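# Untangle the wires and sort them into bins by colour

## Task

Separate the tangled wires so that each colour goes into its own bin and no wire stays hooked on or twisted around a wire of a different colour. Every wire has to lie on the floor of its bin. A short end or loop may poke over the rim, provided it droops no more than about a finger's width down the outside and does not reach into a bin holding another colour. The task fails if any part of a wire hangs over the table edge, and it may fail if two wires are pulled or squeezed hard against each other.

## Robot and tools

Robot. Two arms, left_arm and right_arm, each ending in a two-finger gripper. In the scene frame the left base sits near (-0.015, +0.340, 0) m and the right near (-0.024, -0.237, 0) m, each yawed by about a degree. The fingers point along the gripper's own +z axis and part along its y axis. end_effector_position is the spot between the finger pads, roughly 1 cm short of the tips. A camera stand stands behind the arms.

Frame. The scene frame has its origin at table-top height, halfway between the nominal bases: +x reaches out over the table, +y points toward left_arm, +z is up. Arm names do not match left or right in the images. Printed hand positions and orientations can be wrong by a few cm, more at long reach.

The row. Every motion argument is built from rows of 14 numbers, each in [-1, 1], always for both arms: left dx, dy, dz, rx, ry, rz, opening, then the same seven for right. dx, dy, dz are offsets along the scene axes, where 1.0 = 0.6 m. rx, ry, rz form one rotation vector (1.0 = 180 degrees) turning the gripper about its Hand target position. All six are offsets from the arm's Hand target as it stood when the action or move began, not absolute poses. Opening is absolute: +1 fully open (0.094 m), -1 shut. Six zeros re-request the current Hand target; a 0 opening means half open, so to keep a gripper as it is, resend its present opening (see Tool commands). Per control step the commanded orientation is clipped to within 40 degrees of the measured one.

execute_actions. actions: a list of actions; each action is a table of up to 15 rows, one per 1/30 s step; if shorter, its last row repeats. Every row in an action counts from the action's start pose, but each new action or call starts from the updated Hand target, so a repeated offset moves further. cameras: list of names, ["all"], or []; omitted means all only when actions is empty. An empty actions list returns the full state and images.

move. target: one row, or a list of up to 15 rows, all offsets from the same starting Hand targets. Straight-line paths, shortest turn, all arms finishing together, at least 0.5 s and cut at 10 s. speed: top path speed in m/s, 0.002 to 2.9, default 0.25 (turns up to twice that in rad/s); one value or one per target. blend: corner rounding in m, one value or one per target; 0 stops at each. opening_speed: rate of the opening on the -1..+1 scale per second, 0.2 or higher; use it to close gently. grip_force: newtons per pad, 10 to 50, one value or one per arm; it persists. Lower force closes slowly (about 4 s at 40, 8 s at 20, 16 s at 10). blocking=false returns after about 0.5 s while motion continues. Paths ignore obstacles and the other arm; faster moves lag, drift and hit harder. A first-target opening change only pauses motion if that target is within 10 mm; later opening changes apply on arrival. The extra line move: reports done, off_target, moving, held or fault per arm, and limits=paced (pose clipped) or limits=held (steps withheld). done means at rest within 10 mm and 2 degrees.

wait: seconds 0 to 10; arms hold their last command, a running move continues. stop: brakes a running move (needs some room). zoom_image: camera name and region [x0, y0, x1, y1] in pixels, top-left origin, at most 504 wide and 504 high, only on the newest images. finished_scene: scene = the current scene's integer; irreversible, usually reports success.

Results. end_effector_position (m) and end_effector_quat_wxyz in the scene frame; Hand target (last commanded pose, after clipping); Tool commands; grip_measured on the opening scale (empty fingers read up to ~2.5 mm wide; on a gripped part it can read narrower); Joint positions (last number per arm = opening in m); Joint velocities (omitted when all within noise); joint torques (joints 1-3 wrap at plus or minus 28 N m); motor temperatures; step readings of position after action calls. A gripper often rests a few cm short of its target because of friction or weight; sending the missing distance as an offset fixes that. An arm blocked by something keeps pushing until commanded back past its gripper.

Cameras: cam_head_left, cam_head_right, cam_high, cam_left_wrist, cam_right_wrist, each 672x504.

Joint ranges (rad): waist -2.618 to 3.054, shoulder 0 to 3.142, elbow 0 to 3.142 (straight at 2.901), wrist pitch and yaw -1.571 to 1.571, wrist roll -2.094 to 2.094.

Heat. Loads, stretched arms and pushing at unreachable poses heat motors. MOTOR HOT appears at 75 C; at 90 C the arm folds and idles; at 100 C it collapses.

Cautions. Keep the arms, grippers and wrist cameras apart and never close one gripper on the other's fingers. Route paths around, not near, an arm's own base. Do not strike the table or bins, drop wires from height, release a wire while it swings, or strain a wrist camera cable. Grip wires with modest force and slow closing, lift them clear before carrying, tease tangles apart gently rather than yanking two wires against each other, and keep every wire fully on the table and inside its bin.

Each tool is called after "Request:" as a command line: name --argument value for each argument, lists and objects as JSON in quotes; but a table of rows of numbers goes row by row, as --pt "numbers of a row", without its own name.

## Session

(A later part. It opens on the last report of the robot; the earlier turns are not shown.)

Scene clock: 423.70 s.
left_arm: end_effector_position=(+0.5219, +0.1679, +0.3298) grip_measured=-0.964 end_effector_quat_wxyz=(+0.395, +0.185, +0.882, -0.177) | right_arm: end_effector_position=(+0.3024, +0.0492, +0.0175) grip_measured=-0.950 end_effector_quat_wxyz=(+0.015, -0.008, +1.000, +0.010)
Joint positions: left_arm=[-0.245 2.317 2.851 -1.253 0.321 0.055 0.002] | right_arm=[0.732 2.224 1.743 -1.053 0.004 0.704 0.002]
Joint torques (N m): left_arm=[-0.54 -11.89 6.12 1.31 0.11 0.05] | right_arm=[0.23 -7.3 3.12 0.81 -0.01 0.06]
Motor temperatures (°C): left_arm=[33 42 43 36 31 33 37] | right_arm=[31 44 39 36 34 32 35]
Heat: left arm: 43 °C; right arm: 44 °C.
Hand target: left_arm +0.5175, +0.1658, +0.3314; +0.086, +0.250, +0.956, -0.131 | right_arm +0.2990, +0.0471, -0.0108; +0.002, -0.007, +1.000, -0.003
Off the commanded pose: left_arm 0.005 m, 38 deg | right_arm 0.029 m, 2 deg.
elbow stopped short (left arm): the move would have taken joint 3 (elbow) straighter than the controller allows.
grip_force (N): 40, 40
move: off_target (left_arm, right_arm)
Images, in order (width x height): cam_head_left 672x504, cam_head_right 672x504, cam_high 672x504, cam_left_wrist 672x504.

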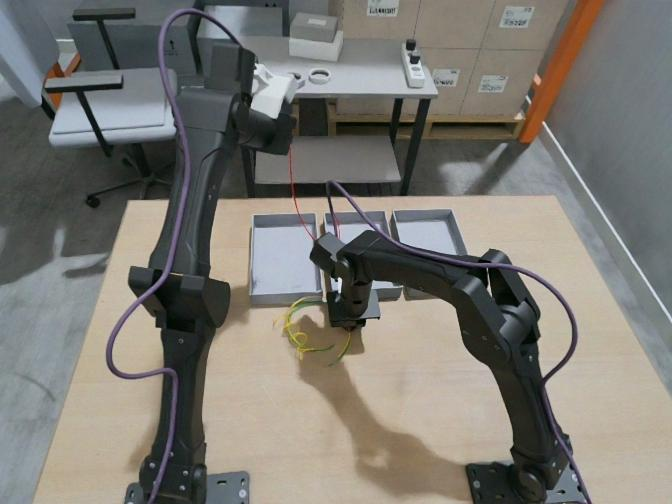

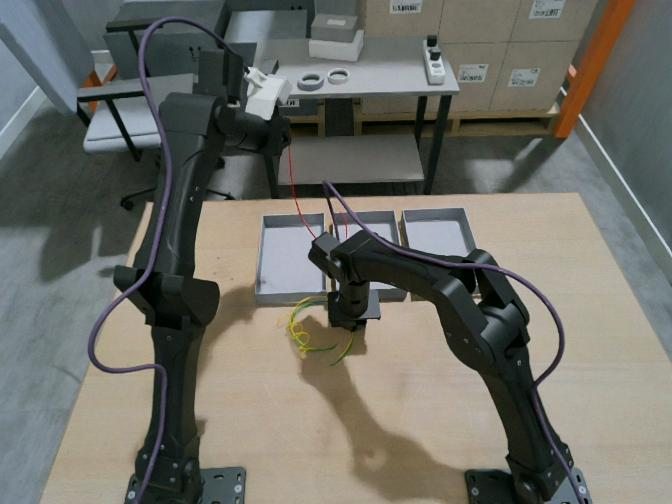

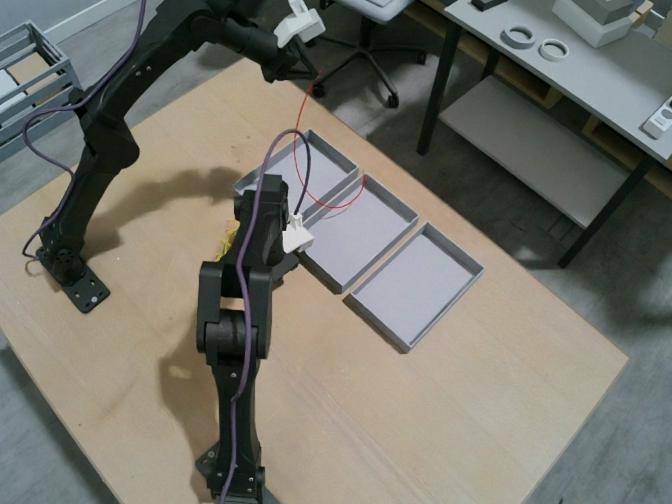

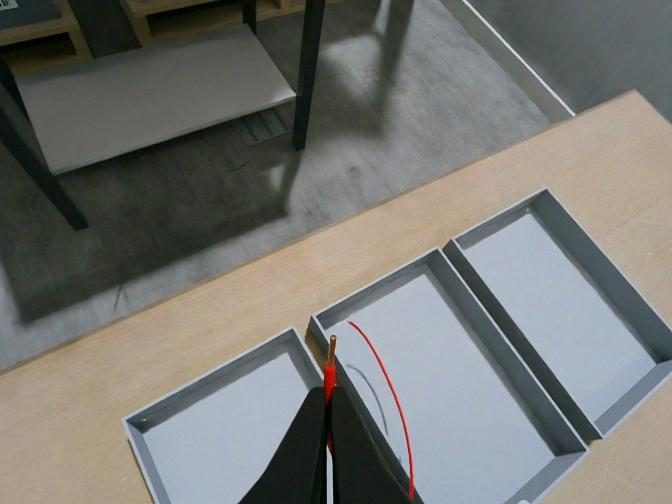

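Request:
move --target '[0.03,0.05,0,0,0,-0.17,-1,0,0,0,0,0,0,-1]' --speed 0.25 --cameras '["cam_high","cam_head_left","cam_left_wrist"]'

Request:
move --target '[0.02,0,-0.13,0,0,0,-1,0,0,0,0,0,0,-1]' --speed 0.12 --cameras '["cam_high","cam_head_left","cam_left_wrist"]'

Scene clock: 445.10 s.
left_arm: end_effector_position=(+0.5289, +0.1962, +0.3371) grip_measured=-0.964 end_effector_quat_wxyz=(+0.442, +0.384, +0.804, -0.101) | right_arm: end_effector_position=(+0.3024, +0.0492, +0.0175) grip_measured=-0.950 end_effector_quat_wxyz=(+0.015, -0.008, +1.000, +0.010)
Joint positions: left_arm=[-0.16 2.317 2.851 -1.238 0.431 0.562 0.002] | right_arm=[0.732 2.224 1.743 -1.053 0.004 0.704 0.002]
Joint torques (N m): left_arm=[0.17 -9.83 6.2 1.6 0.18 0.06] | right_arm=[0.24 -7.28 3.12 0.81 -0.01 0.06]
Heat: left arm: 44 °C; right arm: 44 °C.
Hand target: left_arm +0.5356, +0.1960, +0.3315; +0.116, +0.480, +0.858, -0.143 | right_arm +0.2990, +0.0471, -0.0108; +0.002, -0.007, +1.000, -0.003
Off the commanded pose: left_arm 0.009 m, 48 deg; orientation clipped | right_arm 0.029 m, 2 deg.
elbow stopped short (left arm): the move would have taken joint 3 (elbow) straighter than the controller allows.
grip_force (N): 40, 40
move: off_target (left_arm, right_arm); limits=paced
Images, in order (width x height): cam_head_left 672x504, cam_high 672x504, cam_left_wrist 672x504.

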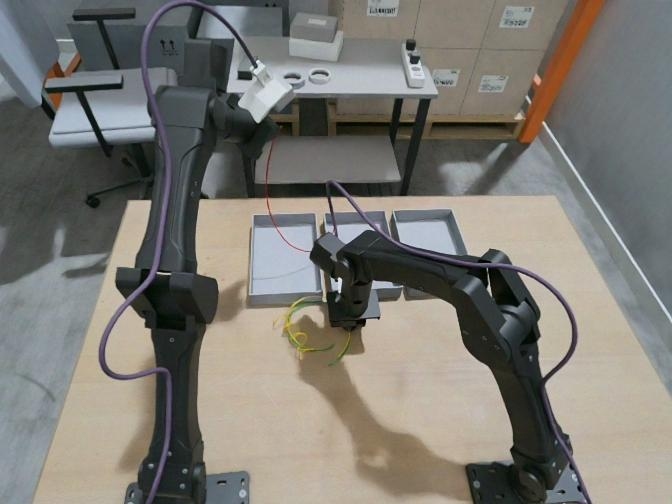

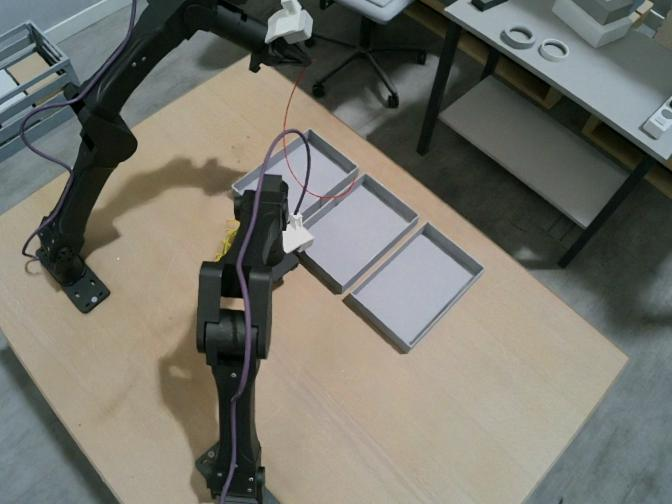

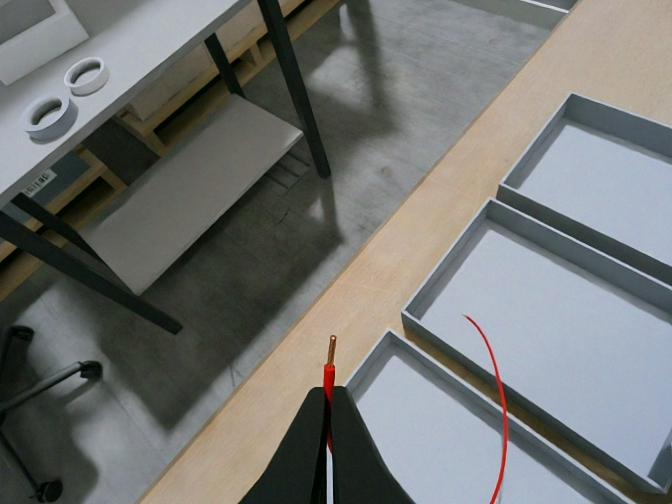

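Scene clock: 448.43 s.
left_arm: end_effector_position=(+0.5484, +0.2005, +0.2653) grip_measured=-0.964 end_effector_quat_wxyz=(+0.380, +0.409, +0.825, -0.087) | right_arm: end_effector_position=(+0.3024, +0.0492, +0.0175) grip_measured=-0.950 end_effector_quat_wxyz=(+0.015, -0.008, +1.000, +0.010)
Joint positions: left_arm=[-0.16 2.435 2.851 -1.268 0.39 0.645 0.002] | right_arm=[0.732 2.224 1.743 -1.053 0.004 0.704 0.002]
Joint torques (N m): left_arm=[-0.59 -10.93 6.46 1.16 0.17 0.06] | right_arm=[0.24 -7.28 3.15 0.81 -0.01 0.06]
Heat: left arm: 44 °C; right arm: 44 °C.
Hand target: left_arm +0.5476, +0.1960, +0.2534; +0.116, +0.480, +0.858, -0.143 | right_arm +0.2990, +0.0471, -0.0108; +0.002, -0.007, +1.000, -0.003
Off the commanded pose: left_arm 0.013 m, 32 deg | right_arm 0.029 m, 2 deg.
elbow stopped short (left arm): the move would have taken joint 3 (elbow) straighter than the controller allows.
grip_force (N): 40, 40
move: off_target (left_arm, right_arm)
Images, in order (width x height): cam_head_left 672x504, cam_high 672x504, cam_left_wrist 672x504.

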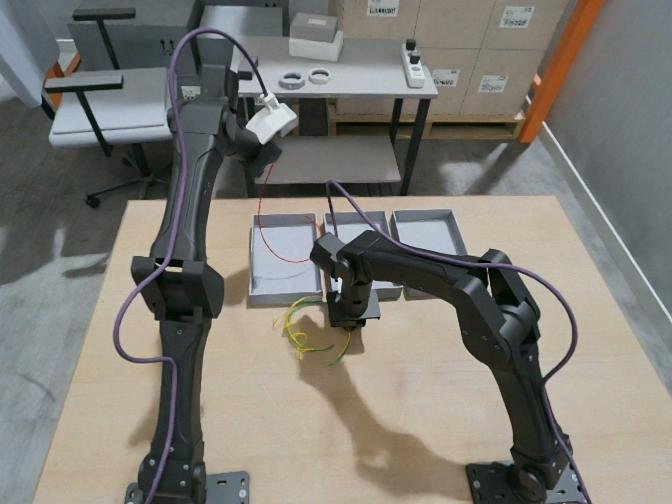

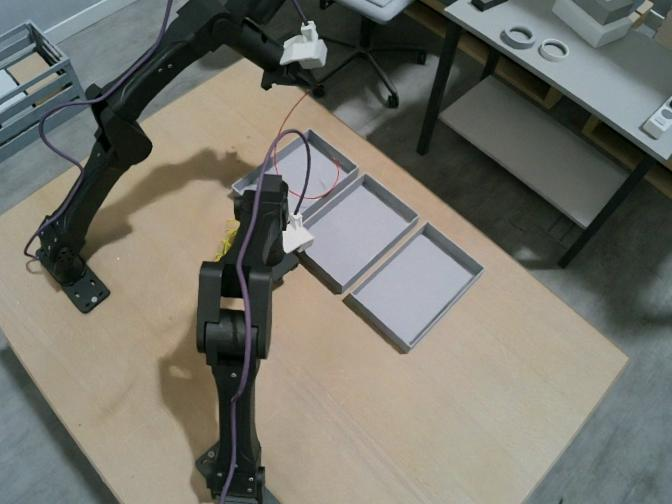

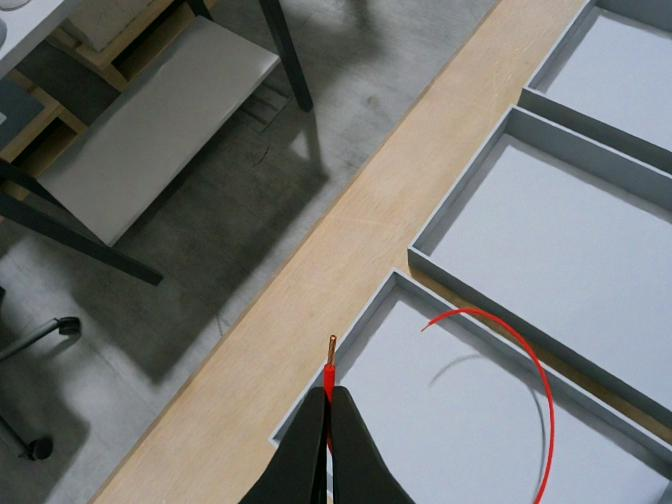

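Request:
move --target '[-0.02,0.01,-0.1,0,0,0,-1,0,0,0,0,0,0,-1]' --speed 0.12 --cameras '["cam_high","cam_head_left","cam_left_wrist"]'

Request:
move --target '[-0.02,-0.01,-0.08,0,0,0,-1,0,0,0,0,0,0,-1]' --speed 0.12 --cameras '["cam_high","cam_head_left","cam_left_wrist"]'

Scene clock: 462.97 s.
left_arm: end_effector_position=(+0.5374, +0.2051, +0.2053) grip_measured=-0.964 end_effector_quat_wxyz=(+0.298, +0.435, +0.845, -0.095) | right_arm: end_effector_position=(+0.3024, +0.0492, +0.0175) grip_measured=-0.950 end_effector_quat_wxyz=(+0.015, -0.008, +1.000, +0.010)
Joint positions: left_arm=[-0.16 2.514 2.851 -1.379 0.372 0.723 0.002] | right_arm=[0.732 2.224 1.743 -1.053 0.004 0.704 0.002]
Joint torques (N m): left_arm=[-0.59 -11.47 6.54 0.82 0.19 0.07] | right_arm=[0.21 -7.28 3.12 0.81 -0.01 0.06]
Heat: left arm: 46 °C; right arm: 44 °C.
Hand target: left_arm +0.5356, +0.2020, +0.1936; +0.116, +0.480, +0.858, -0.143 | right_arm +0.2990, +0.0471, -0.0108; +0.002, -0.007, +1.000, -0.003
Off the commanded pose: left_arm 0.012 m, 22 deg | right_arm 0.029 m, 2 deg.
elbow stopped short (left arm): the move would have taken joint 3 (elbow) straighter than the controller allows.
grip_force (N): 40, 40
move: off_target (left_arm, right_arm)
Images, in order (width x height): cam_head_left 672x504, cam_high 672x504, cam_left_wrist 672x504.

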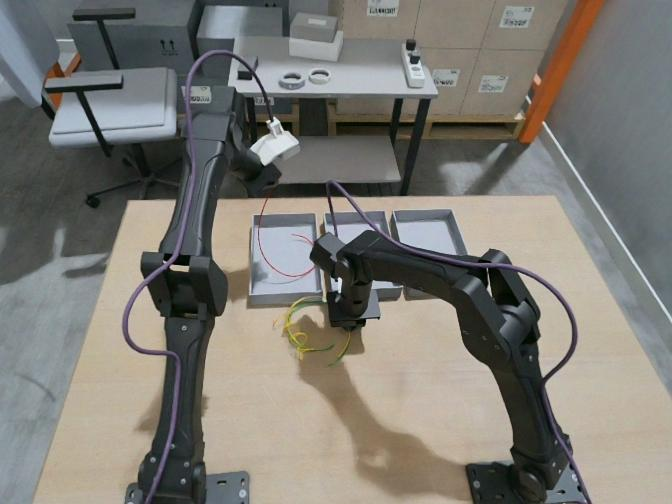

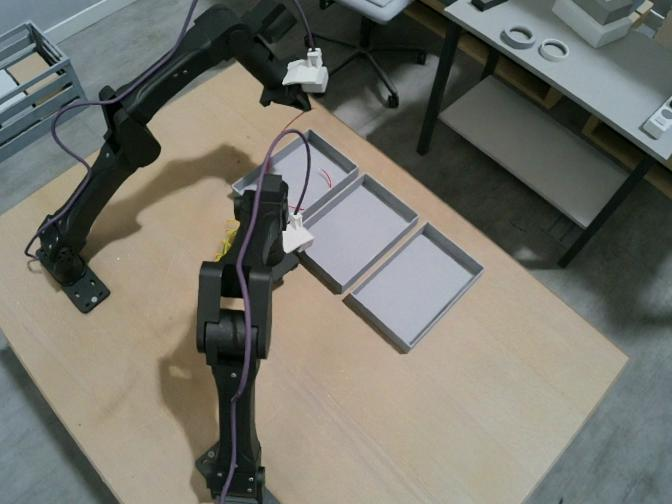

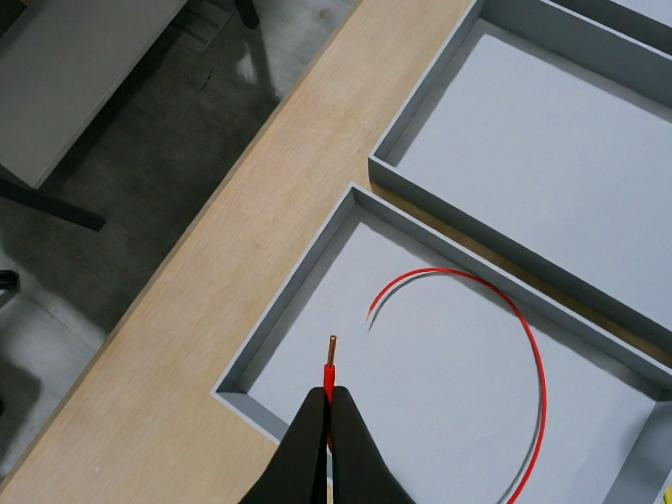

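Scene clock: 464.80 s.
left_arm: end_effector_position=(+0.5266, +0.1999, +0.1567) grip_measured=-0.964 end_effector_quat_wxyz=(+0.233, +0.451, +0.854, -0.109) | right_arm: end_effector_position=(+0.3024, +0.0492, +0.0175) grip_measured=-0.950 end_effector_quat_wxyz=(+0.015, -0.008, +1.000, +0.010)
Joint positions: left_arm=[-0.176 2.59 2.851 -1.444 0.357 0.759 0.002] | right_arm=[0.732 2.224 1.743 -1.053 0.004 0.704 0.002]
Joint torques (N m): left_arm=[-0.75 -11.93 6.52 0.65 0.19 0.11] | right_arm=[0.24 -7.28 3.12 0.81 -0.01 0.06]
Heat: left arm: 46 °C; right arm: 44 °C.
Hand target: left_arm +0.5236, +0.1959, +0.1454; +0.116, +0.480, +0.858, -0.143 | right_arm +0.2990, +0.0471, -0.0108; +0.002, -0.007, +1.000, -0.003
Off the commanded pose: left_arm 0.012 m, 14 deg | right_arm 0.029 m, 2 deg.
elbow stopped short (left arm): the move would have taken joint 3 (elbow) straighter than the controller allows.
grip_force (N): 40, 40
move: off_target (left_arm, right_arm)
Images, in order (width x height): cam_head_left 672x504, cam_high 672x504, cam_left_wrist 672x504.

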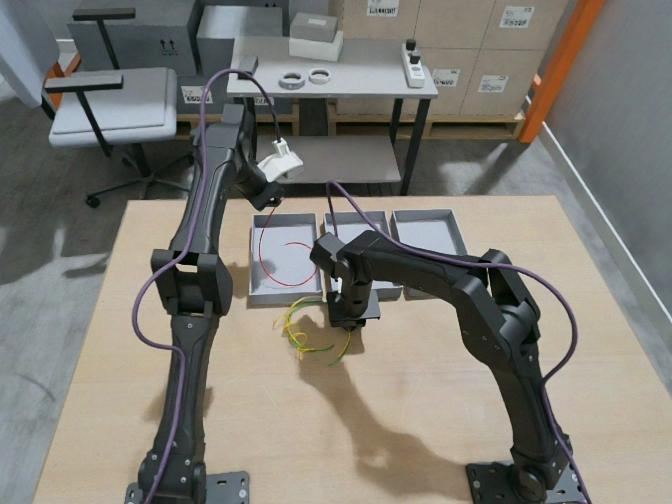

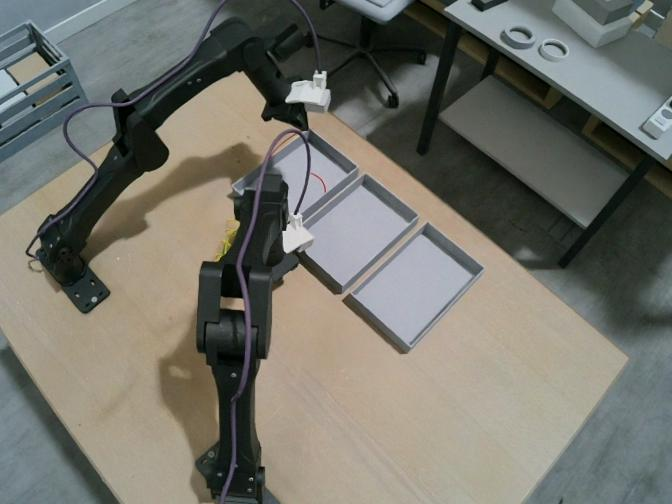

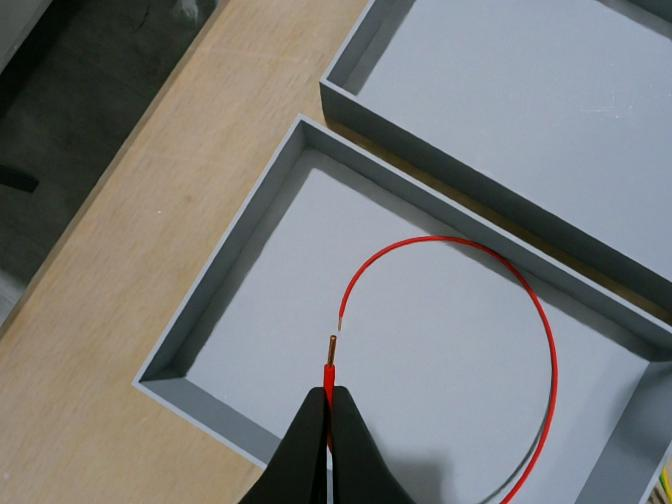

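Request:
move --pt "0 -0.035 -0.05 0 0 0 -1 0 0 0 0 0 0 -1" --pt "0 -0.045 -0.12 0 0 0 -1 0 0 0 0 0 0 -1" --speed 0.1 --blend 0.01 --cameras '["cam_head_left","cam_left_wrist"]'

Scene clock: 476.13 s.
left_arm: end_effector_position=(+0.5202, +0.1740, +0.0795) grip_measured=-0.964 end_effector_quat_wxyz=(+0.164, +0.466, +0.860, -0.127) | right_arm: end_effector_position=(+0.3024, +0.0492, +0.0175) grip_measured=-0.950 end_effector_quat_wxyz=(+0.015, -0.008, +1.000, +0.010)
Joint positions: left_arm=[-0.229 2.732 2.851 -1.44 0.34 0.755 0.002] | right_arm=[0.732 2.224 1.743 -1.053 0.004 0.704 0.002]
Joint torques (N m): left_arm=[-0.68 -12.86 6.75 0.79 0.24 -0.05] | right_arm=[0.23 -7.3 3.12 0.81 -0.01 0.07]
Motor temperatures (°C): left_arm=[33 48 44 36 32 33 37] | right_arm=[31 44 38 36 34 32 35]
Heat: left arm: 48 °C; right arm: 44 °C.
Hand target: left_arm +0.5235, +0.1689, +0.0735; +0.116, +0.480, +0.858, -0.143 | right_arm +0.2990, +0.0471, -0.0108; +0.002, -0.007, +1.000, -0.003
Off the commanded pose: left_arm 0.009 m, 6 deg | right_arm 0.029 m, 2 deg.
elbow stopped short (left arm): the move would have taken joint 3 (elbow) straighter than the controller allows.
grip_force (N): 40, 40
move: off_target (left_arm, right_arm)
Images, in order (width x height): cam_head_left 672x504, cam_left_wrist 672x504.

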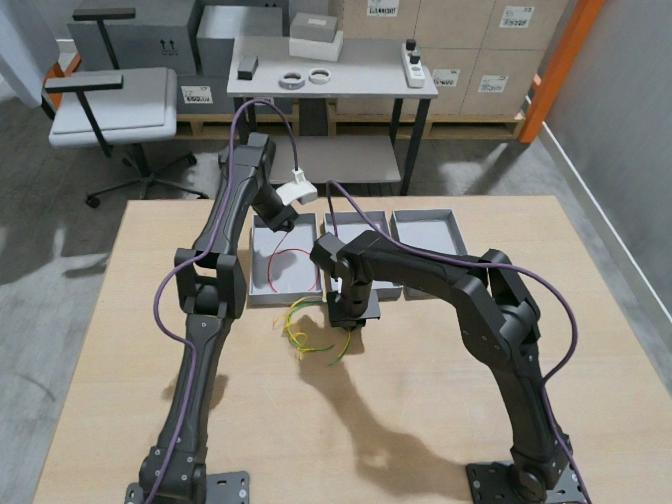

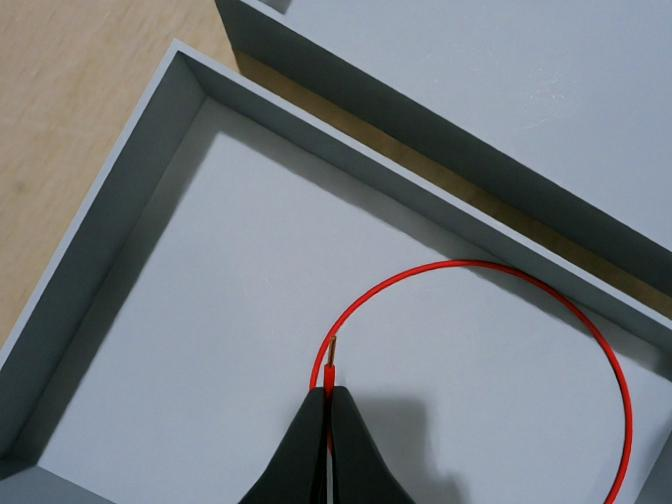

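Request:
move --target '[0.03,-0.005,-0.08,0,0,0,-1,0,0,0,0,0,0,-1]' --speed 0.08 --cameras '["cam_head_left","cam_left_wrist"]'

Scene clock: 485.23 s.
left_arm: end_effector_position=(+0.5389, +0.1707, +0.0347) grip_measured=-0.964 end_effector_quat_wxyz=(+0.170, +0.467, +0.859, -0.125) | right_arm: end_effector_position=(+0.3024, +0.0492, +0.0175) grip_measured=-0.950 end_effector_quat_wxyz=(+0.015, -0.008, +1.000, +0.010)
Joint positions: left_arm=[-0.229 2.825 2.851 -1.334 0.338 0.755 0.002] | right_arm=[0.732 2.224 1.743 -1.053 0.004 0.704 0.002]
Joint torques (N m): left_arm=[-0.51 -13 6.94 0.78 0.21 -0.07] | right_arm=[0.23 -7.28 3.14 0.81 -0.01 0.06]
Heat: left arm: 48 °C; right arm: 43 °C.
Hand target: left_arm +0.5416, +0.1659, +0.0255; +0.116, +0.480, +0.858, -0.143 | right_arm +0.2990, +0.0471, -0.0108; +0.002, -0.007, +1.000, -0.003
Off the commanded pose: left_arm 0.011 m, 7 deg | right_arm 0.029 m, 2 deg.
elbow stopped short (left arm): the move would have taken joint 3 (elbow) straighter than the controller allows.
grip_force (N): 40, 40
move: off_target (left_arm, right_arm)
Images, in order (width x height): cam_head_left 672x504, cam_left_wrist 672x504.

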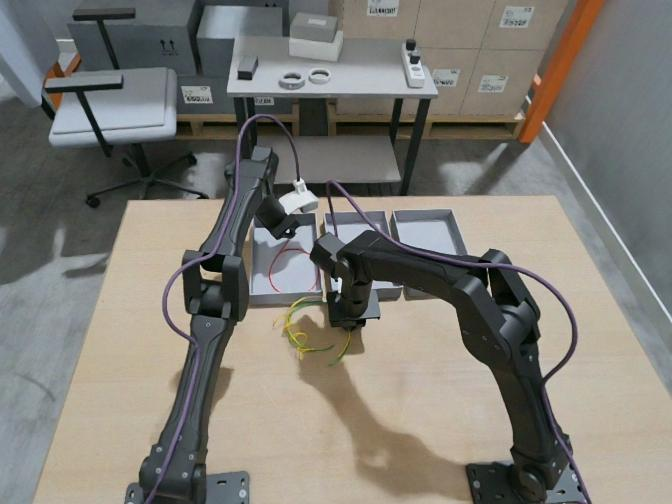

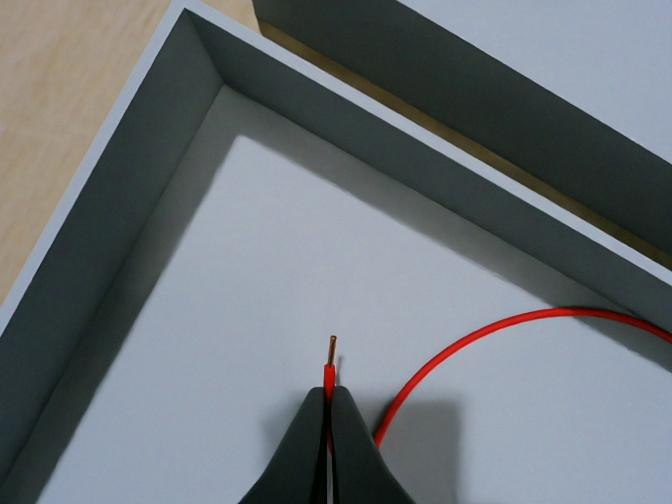

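Request:
move --pt "0.0 0 -0.02 0 0 0 -1 0 0 0 0 0 0 -1" --pt "0.0 0 -0.02 0 0 0 -0.65 0 0 0 0 0 0 -1" --speed 0.05 --opening_speed 0.3

Request:
move --pt "-0.01 0.0 0.13 0 0 0 -0.65 0 0 0 0 0 0 -1" --pt "-0.2 0.15 0.27 0 0 0 -0.65 0 0 0 0 0 0 -1" --speed 0.15 --cameras '["cam_head_left","cam_left_wrist","cam_high"]'

Scene clock: 496.47 s.
left_arm: end_effector_position=(+0.5396, +0.1706, +0.0255) grip_measured=-0.653 end_effector_quat_wxyz=(+0.166, +0.466, +0.860, -0.126) | right_arm: end_effector_position=(+0.3024, +0.0492, +0.0175) grip_measured=-0.950 end_effector_quat_wxyz=(+0.015, -0.008, +1.000, +0.010)
Joint positions: left_arm=[-0.229 2.843 2.851 -1.324 0.338 0.755 0.016] | right_arm=[0.732 2.224 1.743 -1.053 0.004 0.704 0.002]
Joint torques (N m): left_arm=[-0.72 -12.82 6.76 0.72 0.25 0.01] | right_arm=[0.24 -7.27 3.12 0.81 -0.01 0.06]
Heat: left arm: 49 °C; right arm: 43 °C.
Hand target: left_arm +0.5416, +0.1659, +0.0136; +0.116, +0.480, +0.858, -0.143 | right_arm +0.2990, +0.0471, -0.0108; +0.002, -0.007, +1.000, -0.003
Off the commanded pose: left_arm 0.013 m, 6 deg | right_arm 0.029 m, 2 deg.
elbow stopped short (left arm): the move would have taken joint 3 (elbow) straighter than the controller allows.
grip_force (N): 40, 40
move: off_target (left_arm, right_arm); target 2's new opening was sent with left_arm's hand 0.013 m and 6 deg from that target

Scene clock: 499.23 s.
left_arm: end_effector_position=(+0.4296, +0.2572, +0.1694) grip_measured=-0.653 end_effector_quat_wxyz=(+0.124, +0.476, +0.861, -0.130) | right_arm: end_effector_position=(+0.3024, +0.0492, +0.0175) grip_measured=-0.950 end_effector_quat_wxyz=(+0.015, -0.008, +1.000, +0.010)
Joint positions: left_arm=[-0.086 2.233 2.32 -1.543 0.345 0.939 0.016] | right_arm=[0.732 2.224 1.743 -1.053 0.004 0.704 0.002]
Joint torques (N m): left_arm=[0.24 -13.42 4.57 0.18 0.35 0.08] | right_arm=[0.24 -7.28 3.12 0.81 -0.01 0.06]
Heat: left arm: 51 °C; right arm: 43 °C.
Hand target: left_arm +0.4216, +0.2559, +0.1755; +0.116, +0.480, +0.858, -0.143 | right_arm +0.2990, +0.0471, -0.0108; +0.002, -0.007, +1.000, -0.003
Off the commanded pose: left_arm 0.010 m, 2 deg | right_arm 0.029 m, 2 deg.
elbow stopped short (left arm): the move would have taken joint 3 (elbow) straighter than the controller allows.
joint sent to its limit (left arm) — joint 4 (wrist pitch), lower limit. The joint targets still meet the commanded pose.
grip_force (N): 40, 40
move: off_target (right_arm)
Images, in order (width x height): cam_head_left 672x504, cam_high 672x504, cam_left_wrist 672x504.

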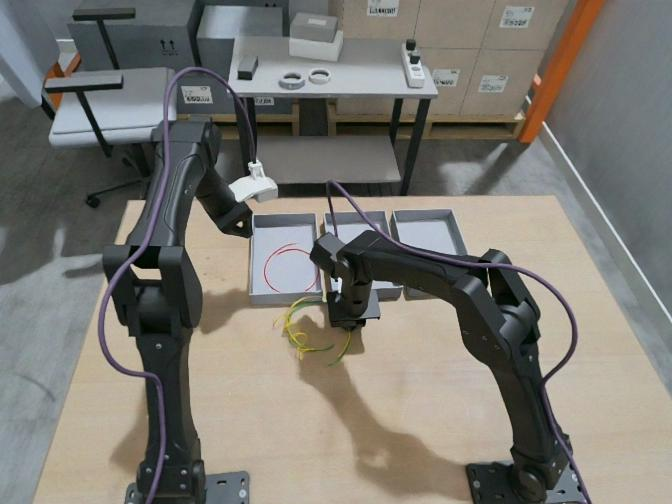

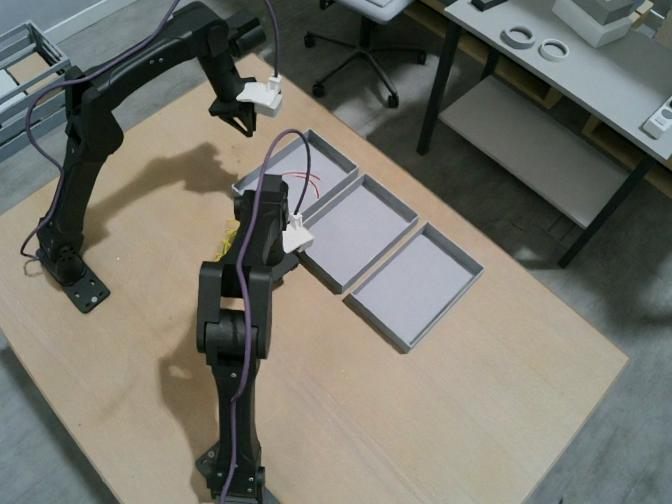

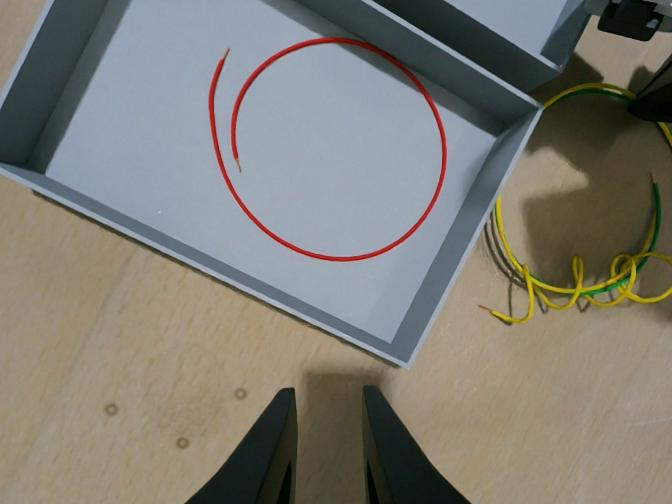

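Request:
move --pt "0 0 0 0 0 0 -0.65 0 0 0.0 0 0 0 -0.5" --pt "0 0 0 0 0 0 -0.65 0 0 0.12 0 0 0 -0.5" --pt "-0.15 0.05 0 0 0 0 -0.65 -0.1 0.0 0.27 0 0 0 -0.5" --speed 0.12 --opening_speed 0.4 --cameras '["cam_head_left","cam_head_right","cam_right_wrist","cam_left_wrist"]'

Scene clock: 519.83 s.
left_arm: end_effector_position=(+0.3319, +0.2872, +0.1715) grip_measured=-0.653 end_effector_quat_wxyz=(+0.102, +0.477, +0.862, -0.140) | right_arm: end_effector_position=(+0.2365, +0.0459, +0.1320) grip_measured=-0.502 end_effector_quat_wxyz=(-0.020, -0.008, +1.000, -0.016)
Joint positions: left_arm=[-0.013 1.831 1.74 -1.443 0.347 1.025 0.016] | right_arm=[0.833 2.075 1.965 -1.511 -0.007 0.806 0.023]
Joint torques (N m): left_arm=[0.5 -10.15 4.59 0.39 0.36 0.09] | right_arm=[0.31 -12.75 7.94 -0.01 0.11 0.06]
Motor temperatures (°C): left_arm=[33 53 45 35 32 33 36] | right_arm=[31 44 39 36 34 32 35]
Heat: left arm: 53 °C; right arm: 44 °C.
Hand target: left_arm +0.3316, +0.2860, +0.1755; +0.116, +0.480, +0.858, -0.143 | right_arm +0.2391, +0.0470, +0.1512; +0.002, -0.006, +1.000, -0.003
Off the commanded pose: left_arm 0.004 m, 2 deg | right_arm 0.019 m, 3 deg.
grip_force (N): 40, 40
move: off_target (right_arm)
Images, in order (width x height): cam_head_left 672x504, cam_head_right 672x504, cam_left_wrist 672x504, cam_right_wrist 672x504.

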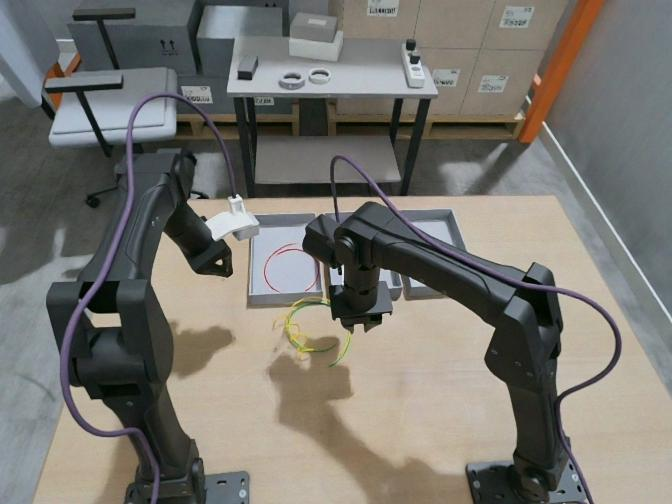

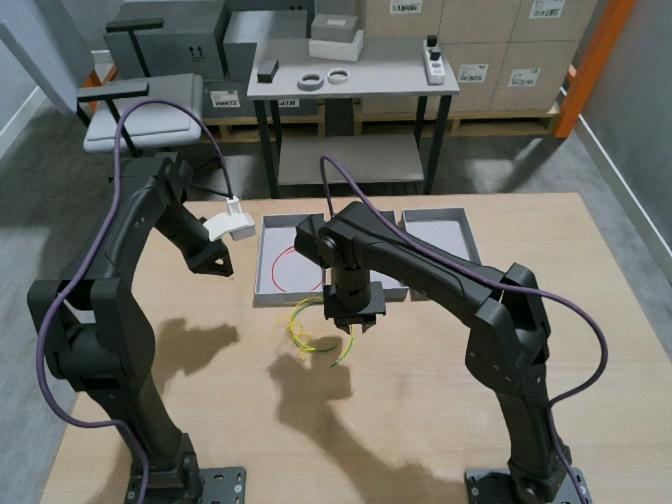

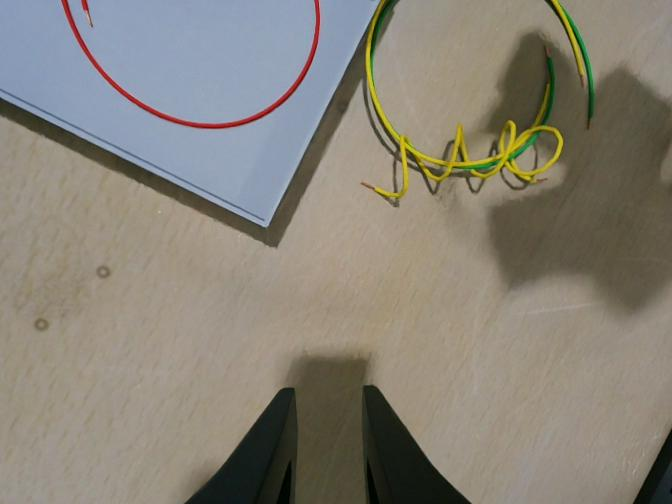

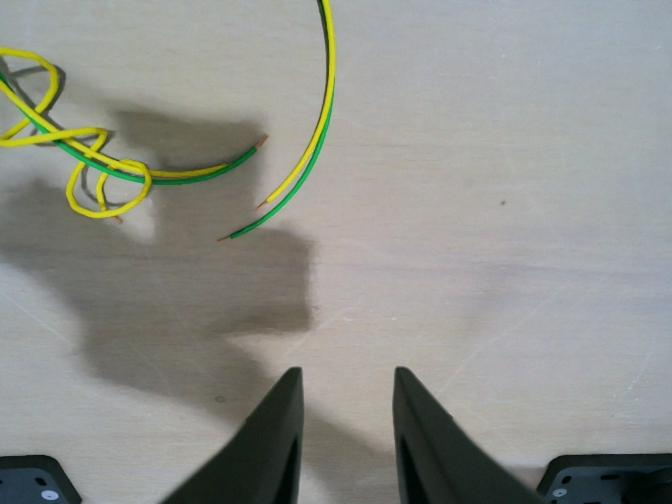

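Request:
move --pt "0 0 0 0.06 0.008 -0.012 -0.65 -0.15 -0.25 0.08 0 0 0 -0.5" --pt "-0.161 -0.327 -0.1 0.117 0.0156 -0.0247 -0.5 -0.23 -0.30 0.08 0 0 0 -0.5" --speed 0.2 --cameras '["cam_head_left","cam_left_wrist","cam_right_wrist"]'

Scene clock: 567.10 s.
left_arm: end_effector_position=(+0.2282, +0.0933, +0.1145) grip_measured=-0.503 end_effector_quat_wxyz=(-0.009, +0.526, +0.850, +0.000) | right_arm: end_effector_position=(+0.1039, -0.1296, +0.2006) grip_measured=-0.502 end_effector_quat_wxyz=(+0.065, -0.006, +0.996, +0.056)
Joint positions: left_arm=[-0.827 1.875 1.613 -1.327 0.004 0.316 0.023] | right_arm=[0.702 1.065 1.224 -1.558 -0.004 0.679 0.023]
Joint velocities: left_arm=[within noise] | right_arm=[0.012 0.046 -0.002 -0.022 -0.007 -0.007 0]
Joint torques (N m): left_arm=[0.42 -8.06 6.97 0.26 -0.04 -0.06] | right_arm=[0.61 -1.63 4.4 0.57 0.08 0.06]
Heat: left arm: 54 °C; right arm: 47 °C.
Hand target: left_arm +0.2349, +0.0898, +0.1154; -0.001, +0.522, +0.853, +0.000 | right_arm +0.1011, -0.1330, +0.1993; +0.002, -0.006, +1.000, -0.003
Off the commanded pose: left_arm 0.008 m, 1 deg | right_arm 0.005 m, 10 deg.
joint sent to its limit (right arm) — joint 4 (wrist pitch), lower limit. The joint targets are off in orientation, not in position.
grip_force (N): 40, 40
move: off_target (right_arm)
Images, in order (width x height): cam_head_left 672x504, cam_left_wrist 672x504, cam_right_wrist 672x504.

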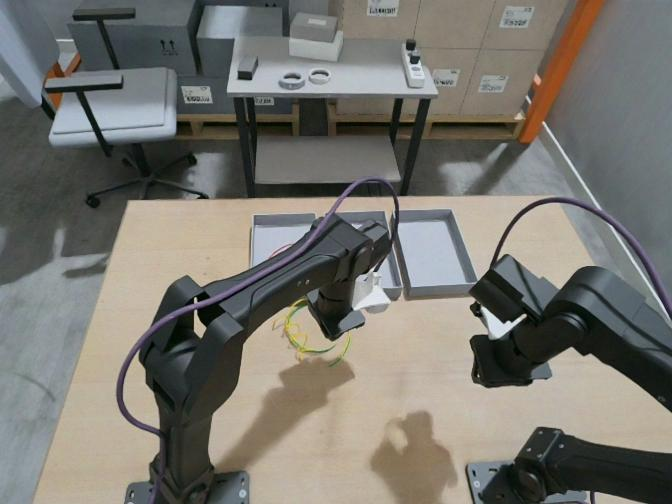

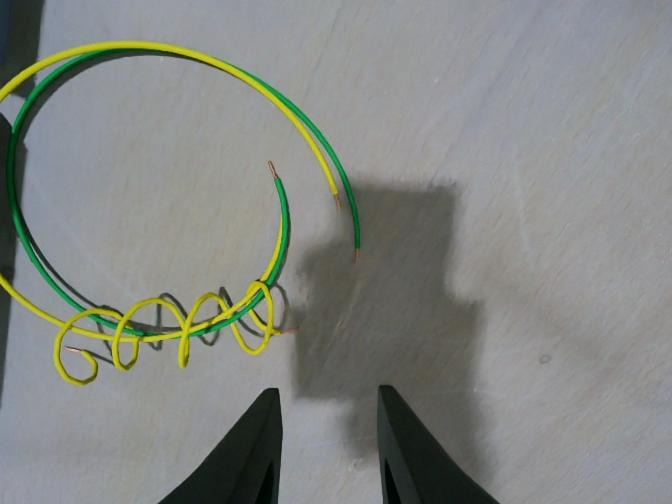

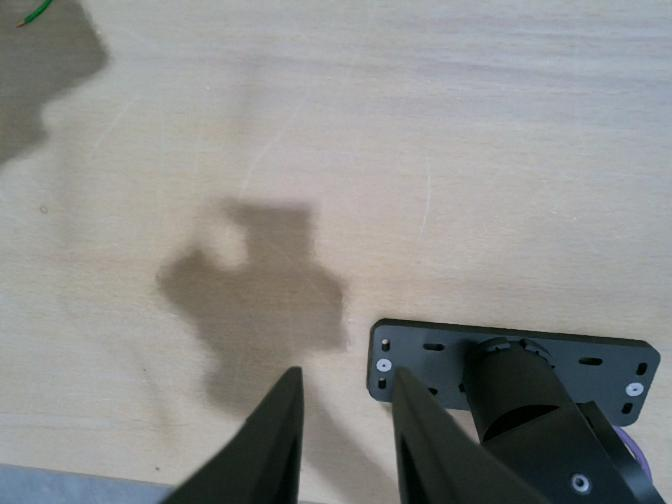

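Request:
move --target '[-0.018,0.002,-0.13,0,0,0,-0.7,0,0,0,0,0,0,-0.5]' --speed 0.08 --cameras '["cam_left_wrist"]'

Scene clock: 581.03 s.
left_arm: end_effector_position=(+0.2251, +0.0922, +0.0446) grip_measured=-0.697 end_effector_quat_wxyz=(+0.002, +0.522, +0.853, -0.003) | right_arm: end_effector_position=(+0.1039, -0.1296, +0.2006) grip_measured=-0.502 end_effector_quat_wxyz=(+0.065, -0.006, +0.996, +0.056)
Joint positions: left_arm=[-0.836 1.89 1.352 -1.027 0.004 0.297 0.014] | right_arm=[0.702 1.065 1.224 -1.558 -0.004 0.679 0.023]
Joint torques (N m): left_arm=[-0.75 -7.83 4.62 0.36 -0.04 -0.05] | right_arm=[0.59 -1.63 4.4 0.58 0.08 0.06]
Heat: left arm: 51 °C; right arm: 45 °C.
Hand target: left_arm +0.2241, +0.0909, +0.0375; -0.001, +0.522, +0.853, +0.000 | right_arm +0.1011, -0.1330, +0.1993; +0.002, -0.006, +1.000, -0.003
Off the commanded pose: left_arm 0.007 m, 0 deg | right_arm 0.005 m, 10 deg.
joint sent to its limit (right arm) — joint 4 (wrist pitch), lower limit. The joint targets are off in orientation, not in position.
grip_force (N): 40, 40
move: off_target (right_arm)
Images, in order (width x height): cam_left_wrist 672x504.

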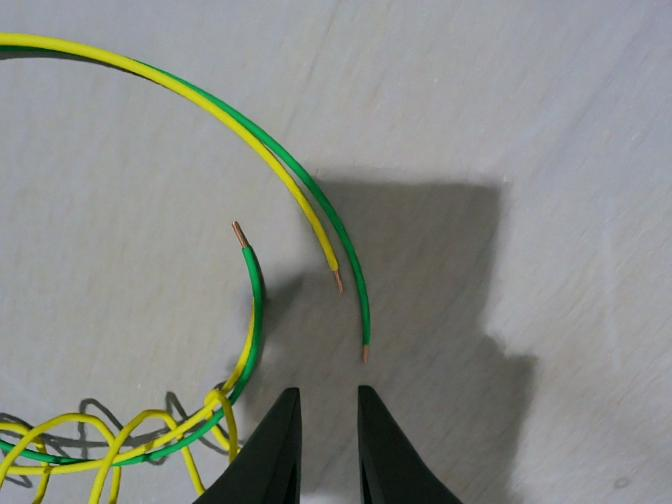

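Request:
move --pt "-0.013 -0.0025 -0.035 0 0 0 -0.7 0 0 0 0 0 0 -0.5" --pt "-0.013 -0.0025 -0.069 0 0 0 -0.7 0 0 0 0 0 0 -0.5" --speed 0.06 --cameras '["cam_left_wrist"]'

Scene clock: 595.07 s.
left_arm: end_effector_position=(+0.2169, +0.0911, +0.0063) grip_measured=-0.697 end_effector_quat_wxyz=(+0.000, +0.522, +0.853, -0.002) | right_arm: end_effector_position=(+0.1039, -0.1296, +0.2006) grip_measured=-0.502 end_effector_quat_wxyz=(+0.065, -0.006, +0.996, +0.056)
Joint positions: left_arm=[-0.856 1.93 1.243 -0.883 0.004 0.277 0.014] | right_arm=[0.702 1.065 1.224 -1.558 -0.004 0.679 0.023]
Joint torques (N m): left_arm=[-0.68 -7.49 3.97 0.54 -0.04 -0.08] | right_arm=[0.61 -1.63 4.41 0.58 0.08 0.06]
Motor temperatures (°C): left_arm=[33 48 45 34 32 33 36] | right_arm=[31 43 41 36 34 32 34]
Heat: left arm: 48 °C; right arm: 43 °C.
Hand target: left_arm +0.2164, +0.0893, -0.0038; +0.000, +0.522, +0.853, +0.000 | right_arm +0.1011, -0.1330, +0.1993; +0.002, -0.006, +1.000, -0.003
Off the commanded pose: left_arm 0.010 m, 0 deg | right_arm 0.005 m, 10 deg.
joint sent to its limit (right arm) — joint 4 (wrist pitch), lower limit. The joint targets are off in orientation, not in position.
grip_force (N): 40, 40
move: off_target (right_arm)
Images, in order (width x height): cam_left_wrist 672x504.

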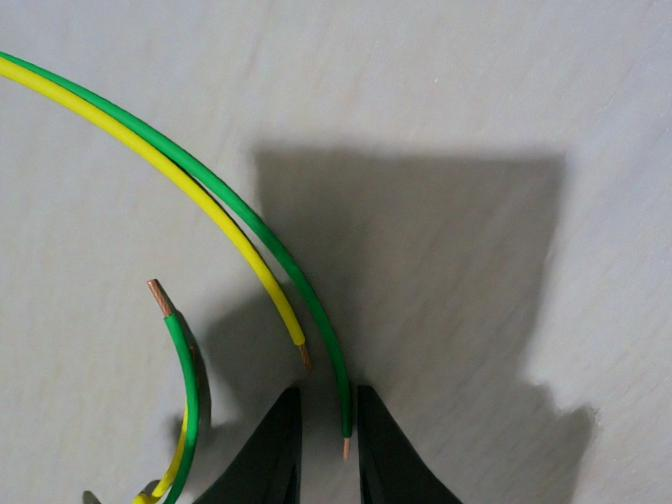

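Request:
move --target '[0,0,0.005,0,0,0,-1,0,0,0,0,0,0,-0.5]' --opening_speed 0.4

Request:
move --target '[0,0,0.05,0,0,0,-1,0,0,0,0,0,0,-0.5]' --speed 0.06 --cameras '["cam_left_wrist","cam_head_left"]'

Scene clock: 604.40 s.
left_arm: end_effector_position=(+0.2186, +0.0914, +0.0063) grip_measured=-0.963 end_effector_quat_wxyz=(+0.003, +0.522, +0.853, +0.001) | right_arm: end_effector_position=(+0.1039, -0.1296, +0.2006) grip_measured=-0.502 end_effector_quat_wxyz=(+0.065, -0.006, +0.996, +0.056)
Joint positions: left_arm=[-0.856 1.93 1.243 -0.879 -0.004 0.277 0.002] | right_arm=[0.702 1.065 1.224 -1.558 -0.004 0.679 0.023]
Joint torques (N m): left_arm=[-0.76 -7.76 4.81 0.37 0.05 -0.06] | right_arm=[0.59 -1.63 4.4 0.57 0.08 0.06]
Heat: left arm: 47 °C; right arm: 42 °C.
Hand target: left_arm +0.2164, +0.0893, -0.0008; +0.000, +0.522, +0.853, +0.000 | right_arm +0.1011, -0.1330, +0.1993; +0.002, -0.006, +1.000, -0.003
Off the commanded pose: left_arm 0.008 m, 0 deg | right_arm 0.005 m, 10 deg.
joint sent to its limit (right arm) — joint 4 (wrist pitch), lower limit. The joint targets are off in orientation, not in position.
grip_force (N): 40, 40
move: off_target (right_arm)

Scene clock: 605.53 s.
left_arm: end_effector_position=(+0.2156, +0.0946, +0.0180) grip_measured=-0.964 end_effector_quat_wxyz=(-0.011, +0.522, +0.853, +0.005) | right_arm: end_effector_position=(+0.1039, -0.1296, +0.2006) grip_measured=-0.502 end_effector_quat_wxyz=(+0.065, -0.006, +0.996, +0.056)
Joint positions: left_arm=[-0.856 1.922 1.283 -0.956 -0.004 0.277 0.002] | right_arm=[0.702 1.065 1.224 -1.558 -0.004 0.679 0.023]
Joint torques (N m): left_arm=[-0.61 -10.78 6.58 -0.03 0.04 -0.07] | right_arm=[0.59 -1.63 4.4 0.57 0.09 0.06]
Heat: left arm: 47 °C; right arm: 42 °C.
Hand target: left_arm +0.2164, +0.0894, +0.0291; -0.001, +0.522, +0.853, +0.000 | right_arm +0.1011, -0.1330, +0.1993; +0.002, -0.006, +1.000, -0.003
Off the commanded pose: left_arm 0.012 m, 1 deg | right_arm 0.005 m, 10 deg.
joint sent to its limit (right arm) — joint 4 (wrist pitch), lower limit. The joint targets are off in orientation, not in position.
grip_force (N): 40, 40
move: off_target (left_arm, right_arm)
Images, in order (width x height): cam_head_left 672x504, cam_left_wrist 672x504.

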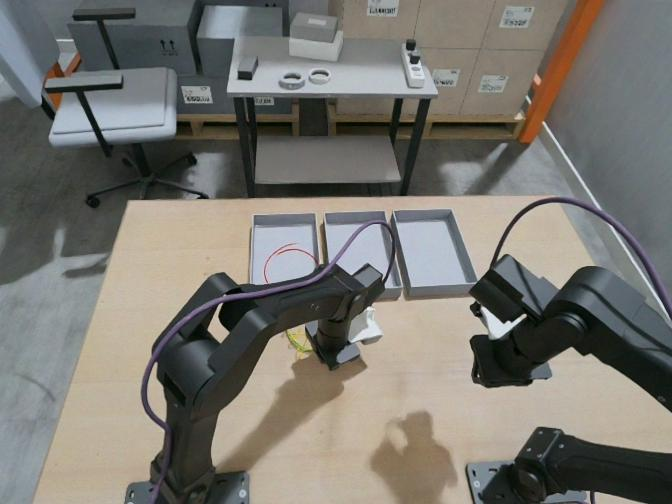

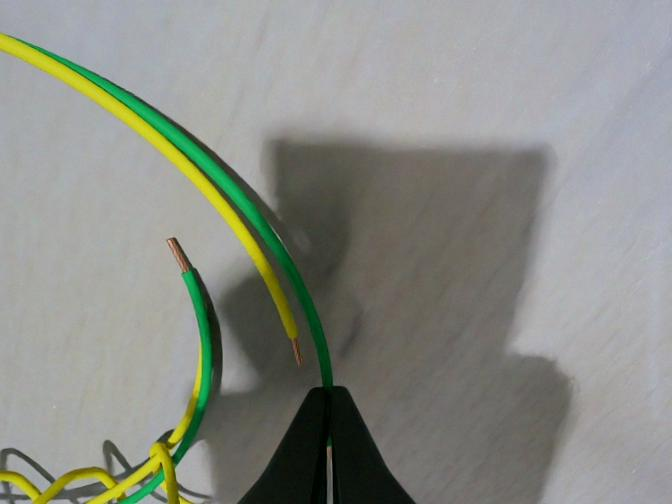

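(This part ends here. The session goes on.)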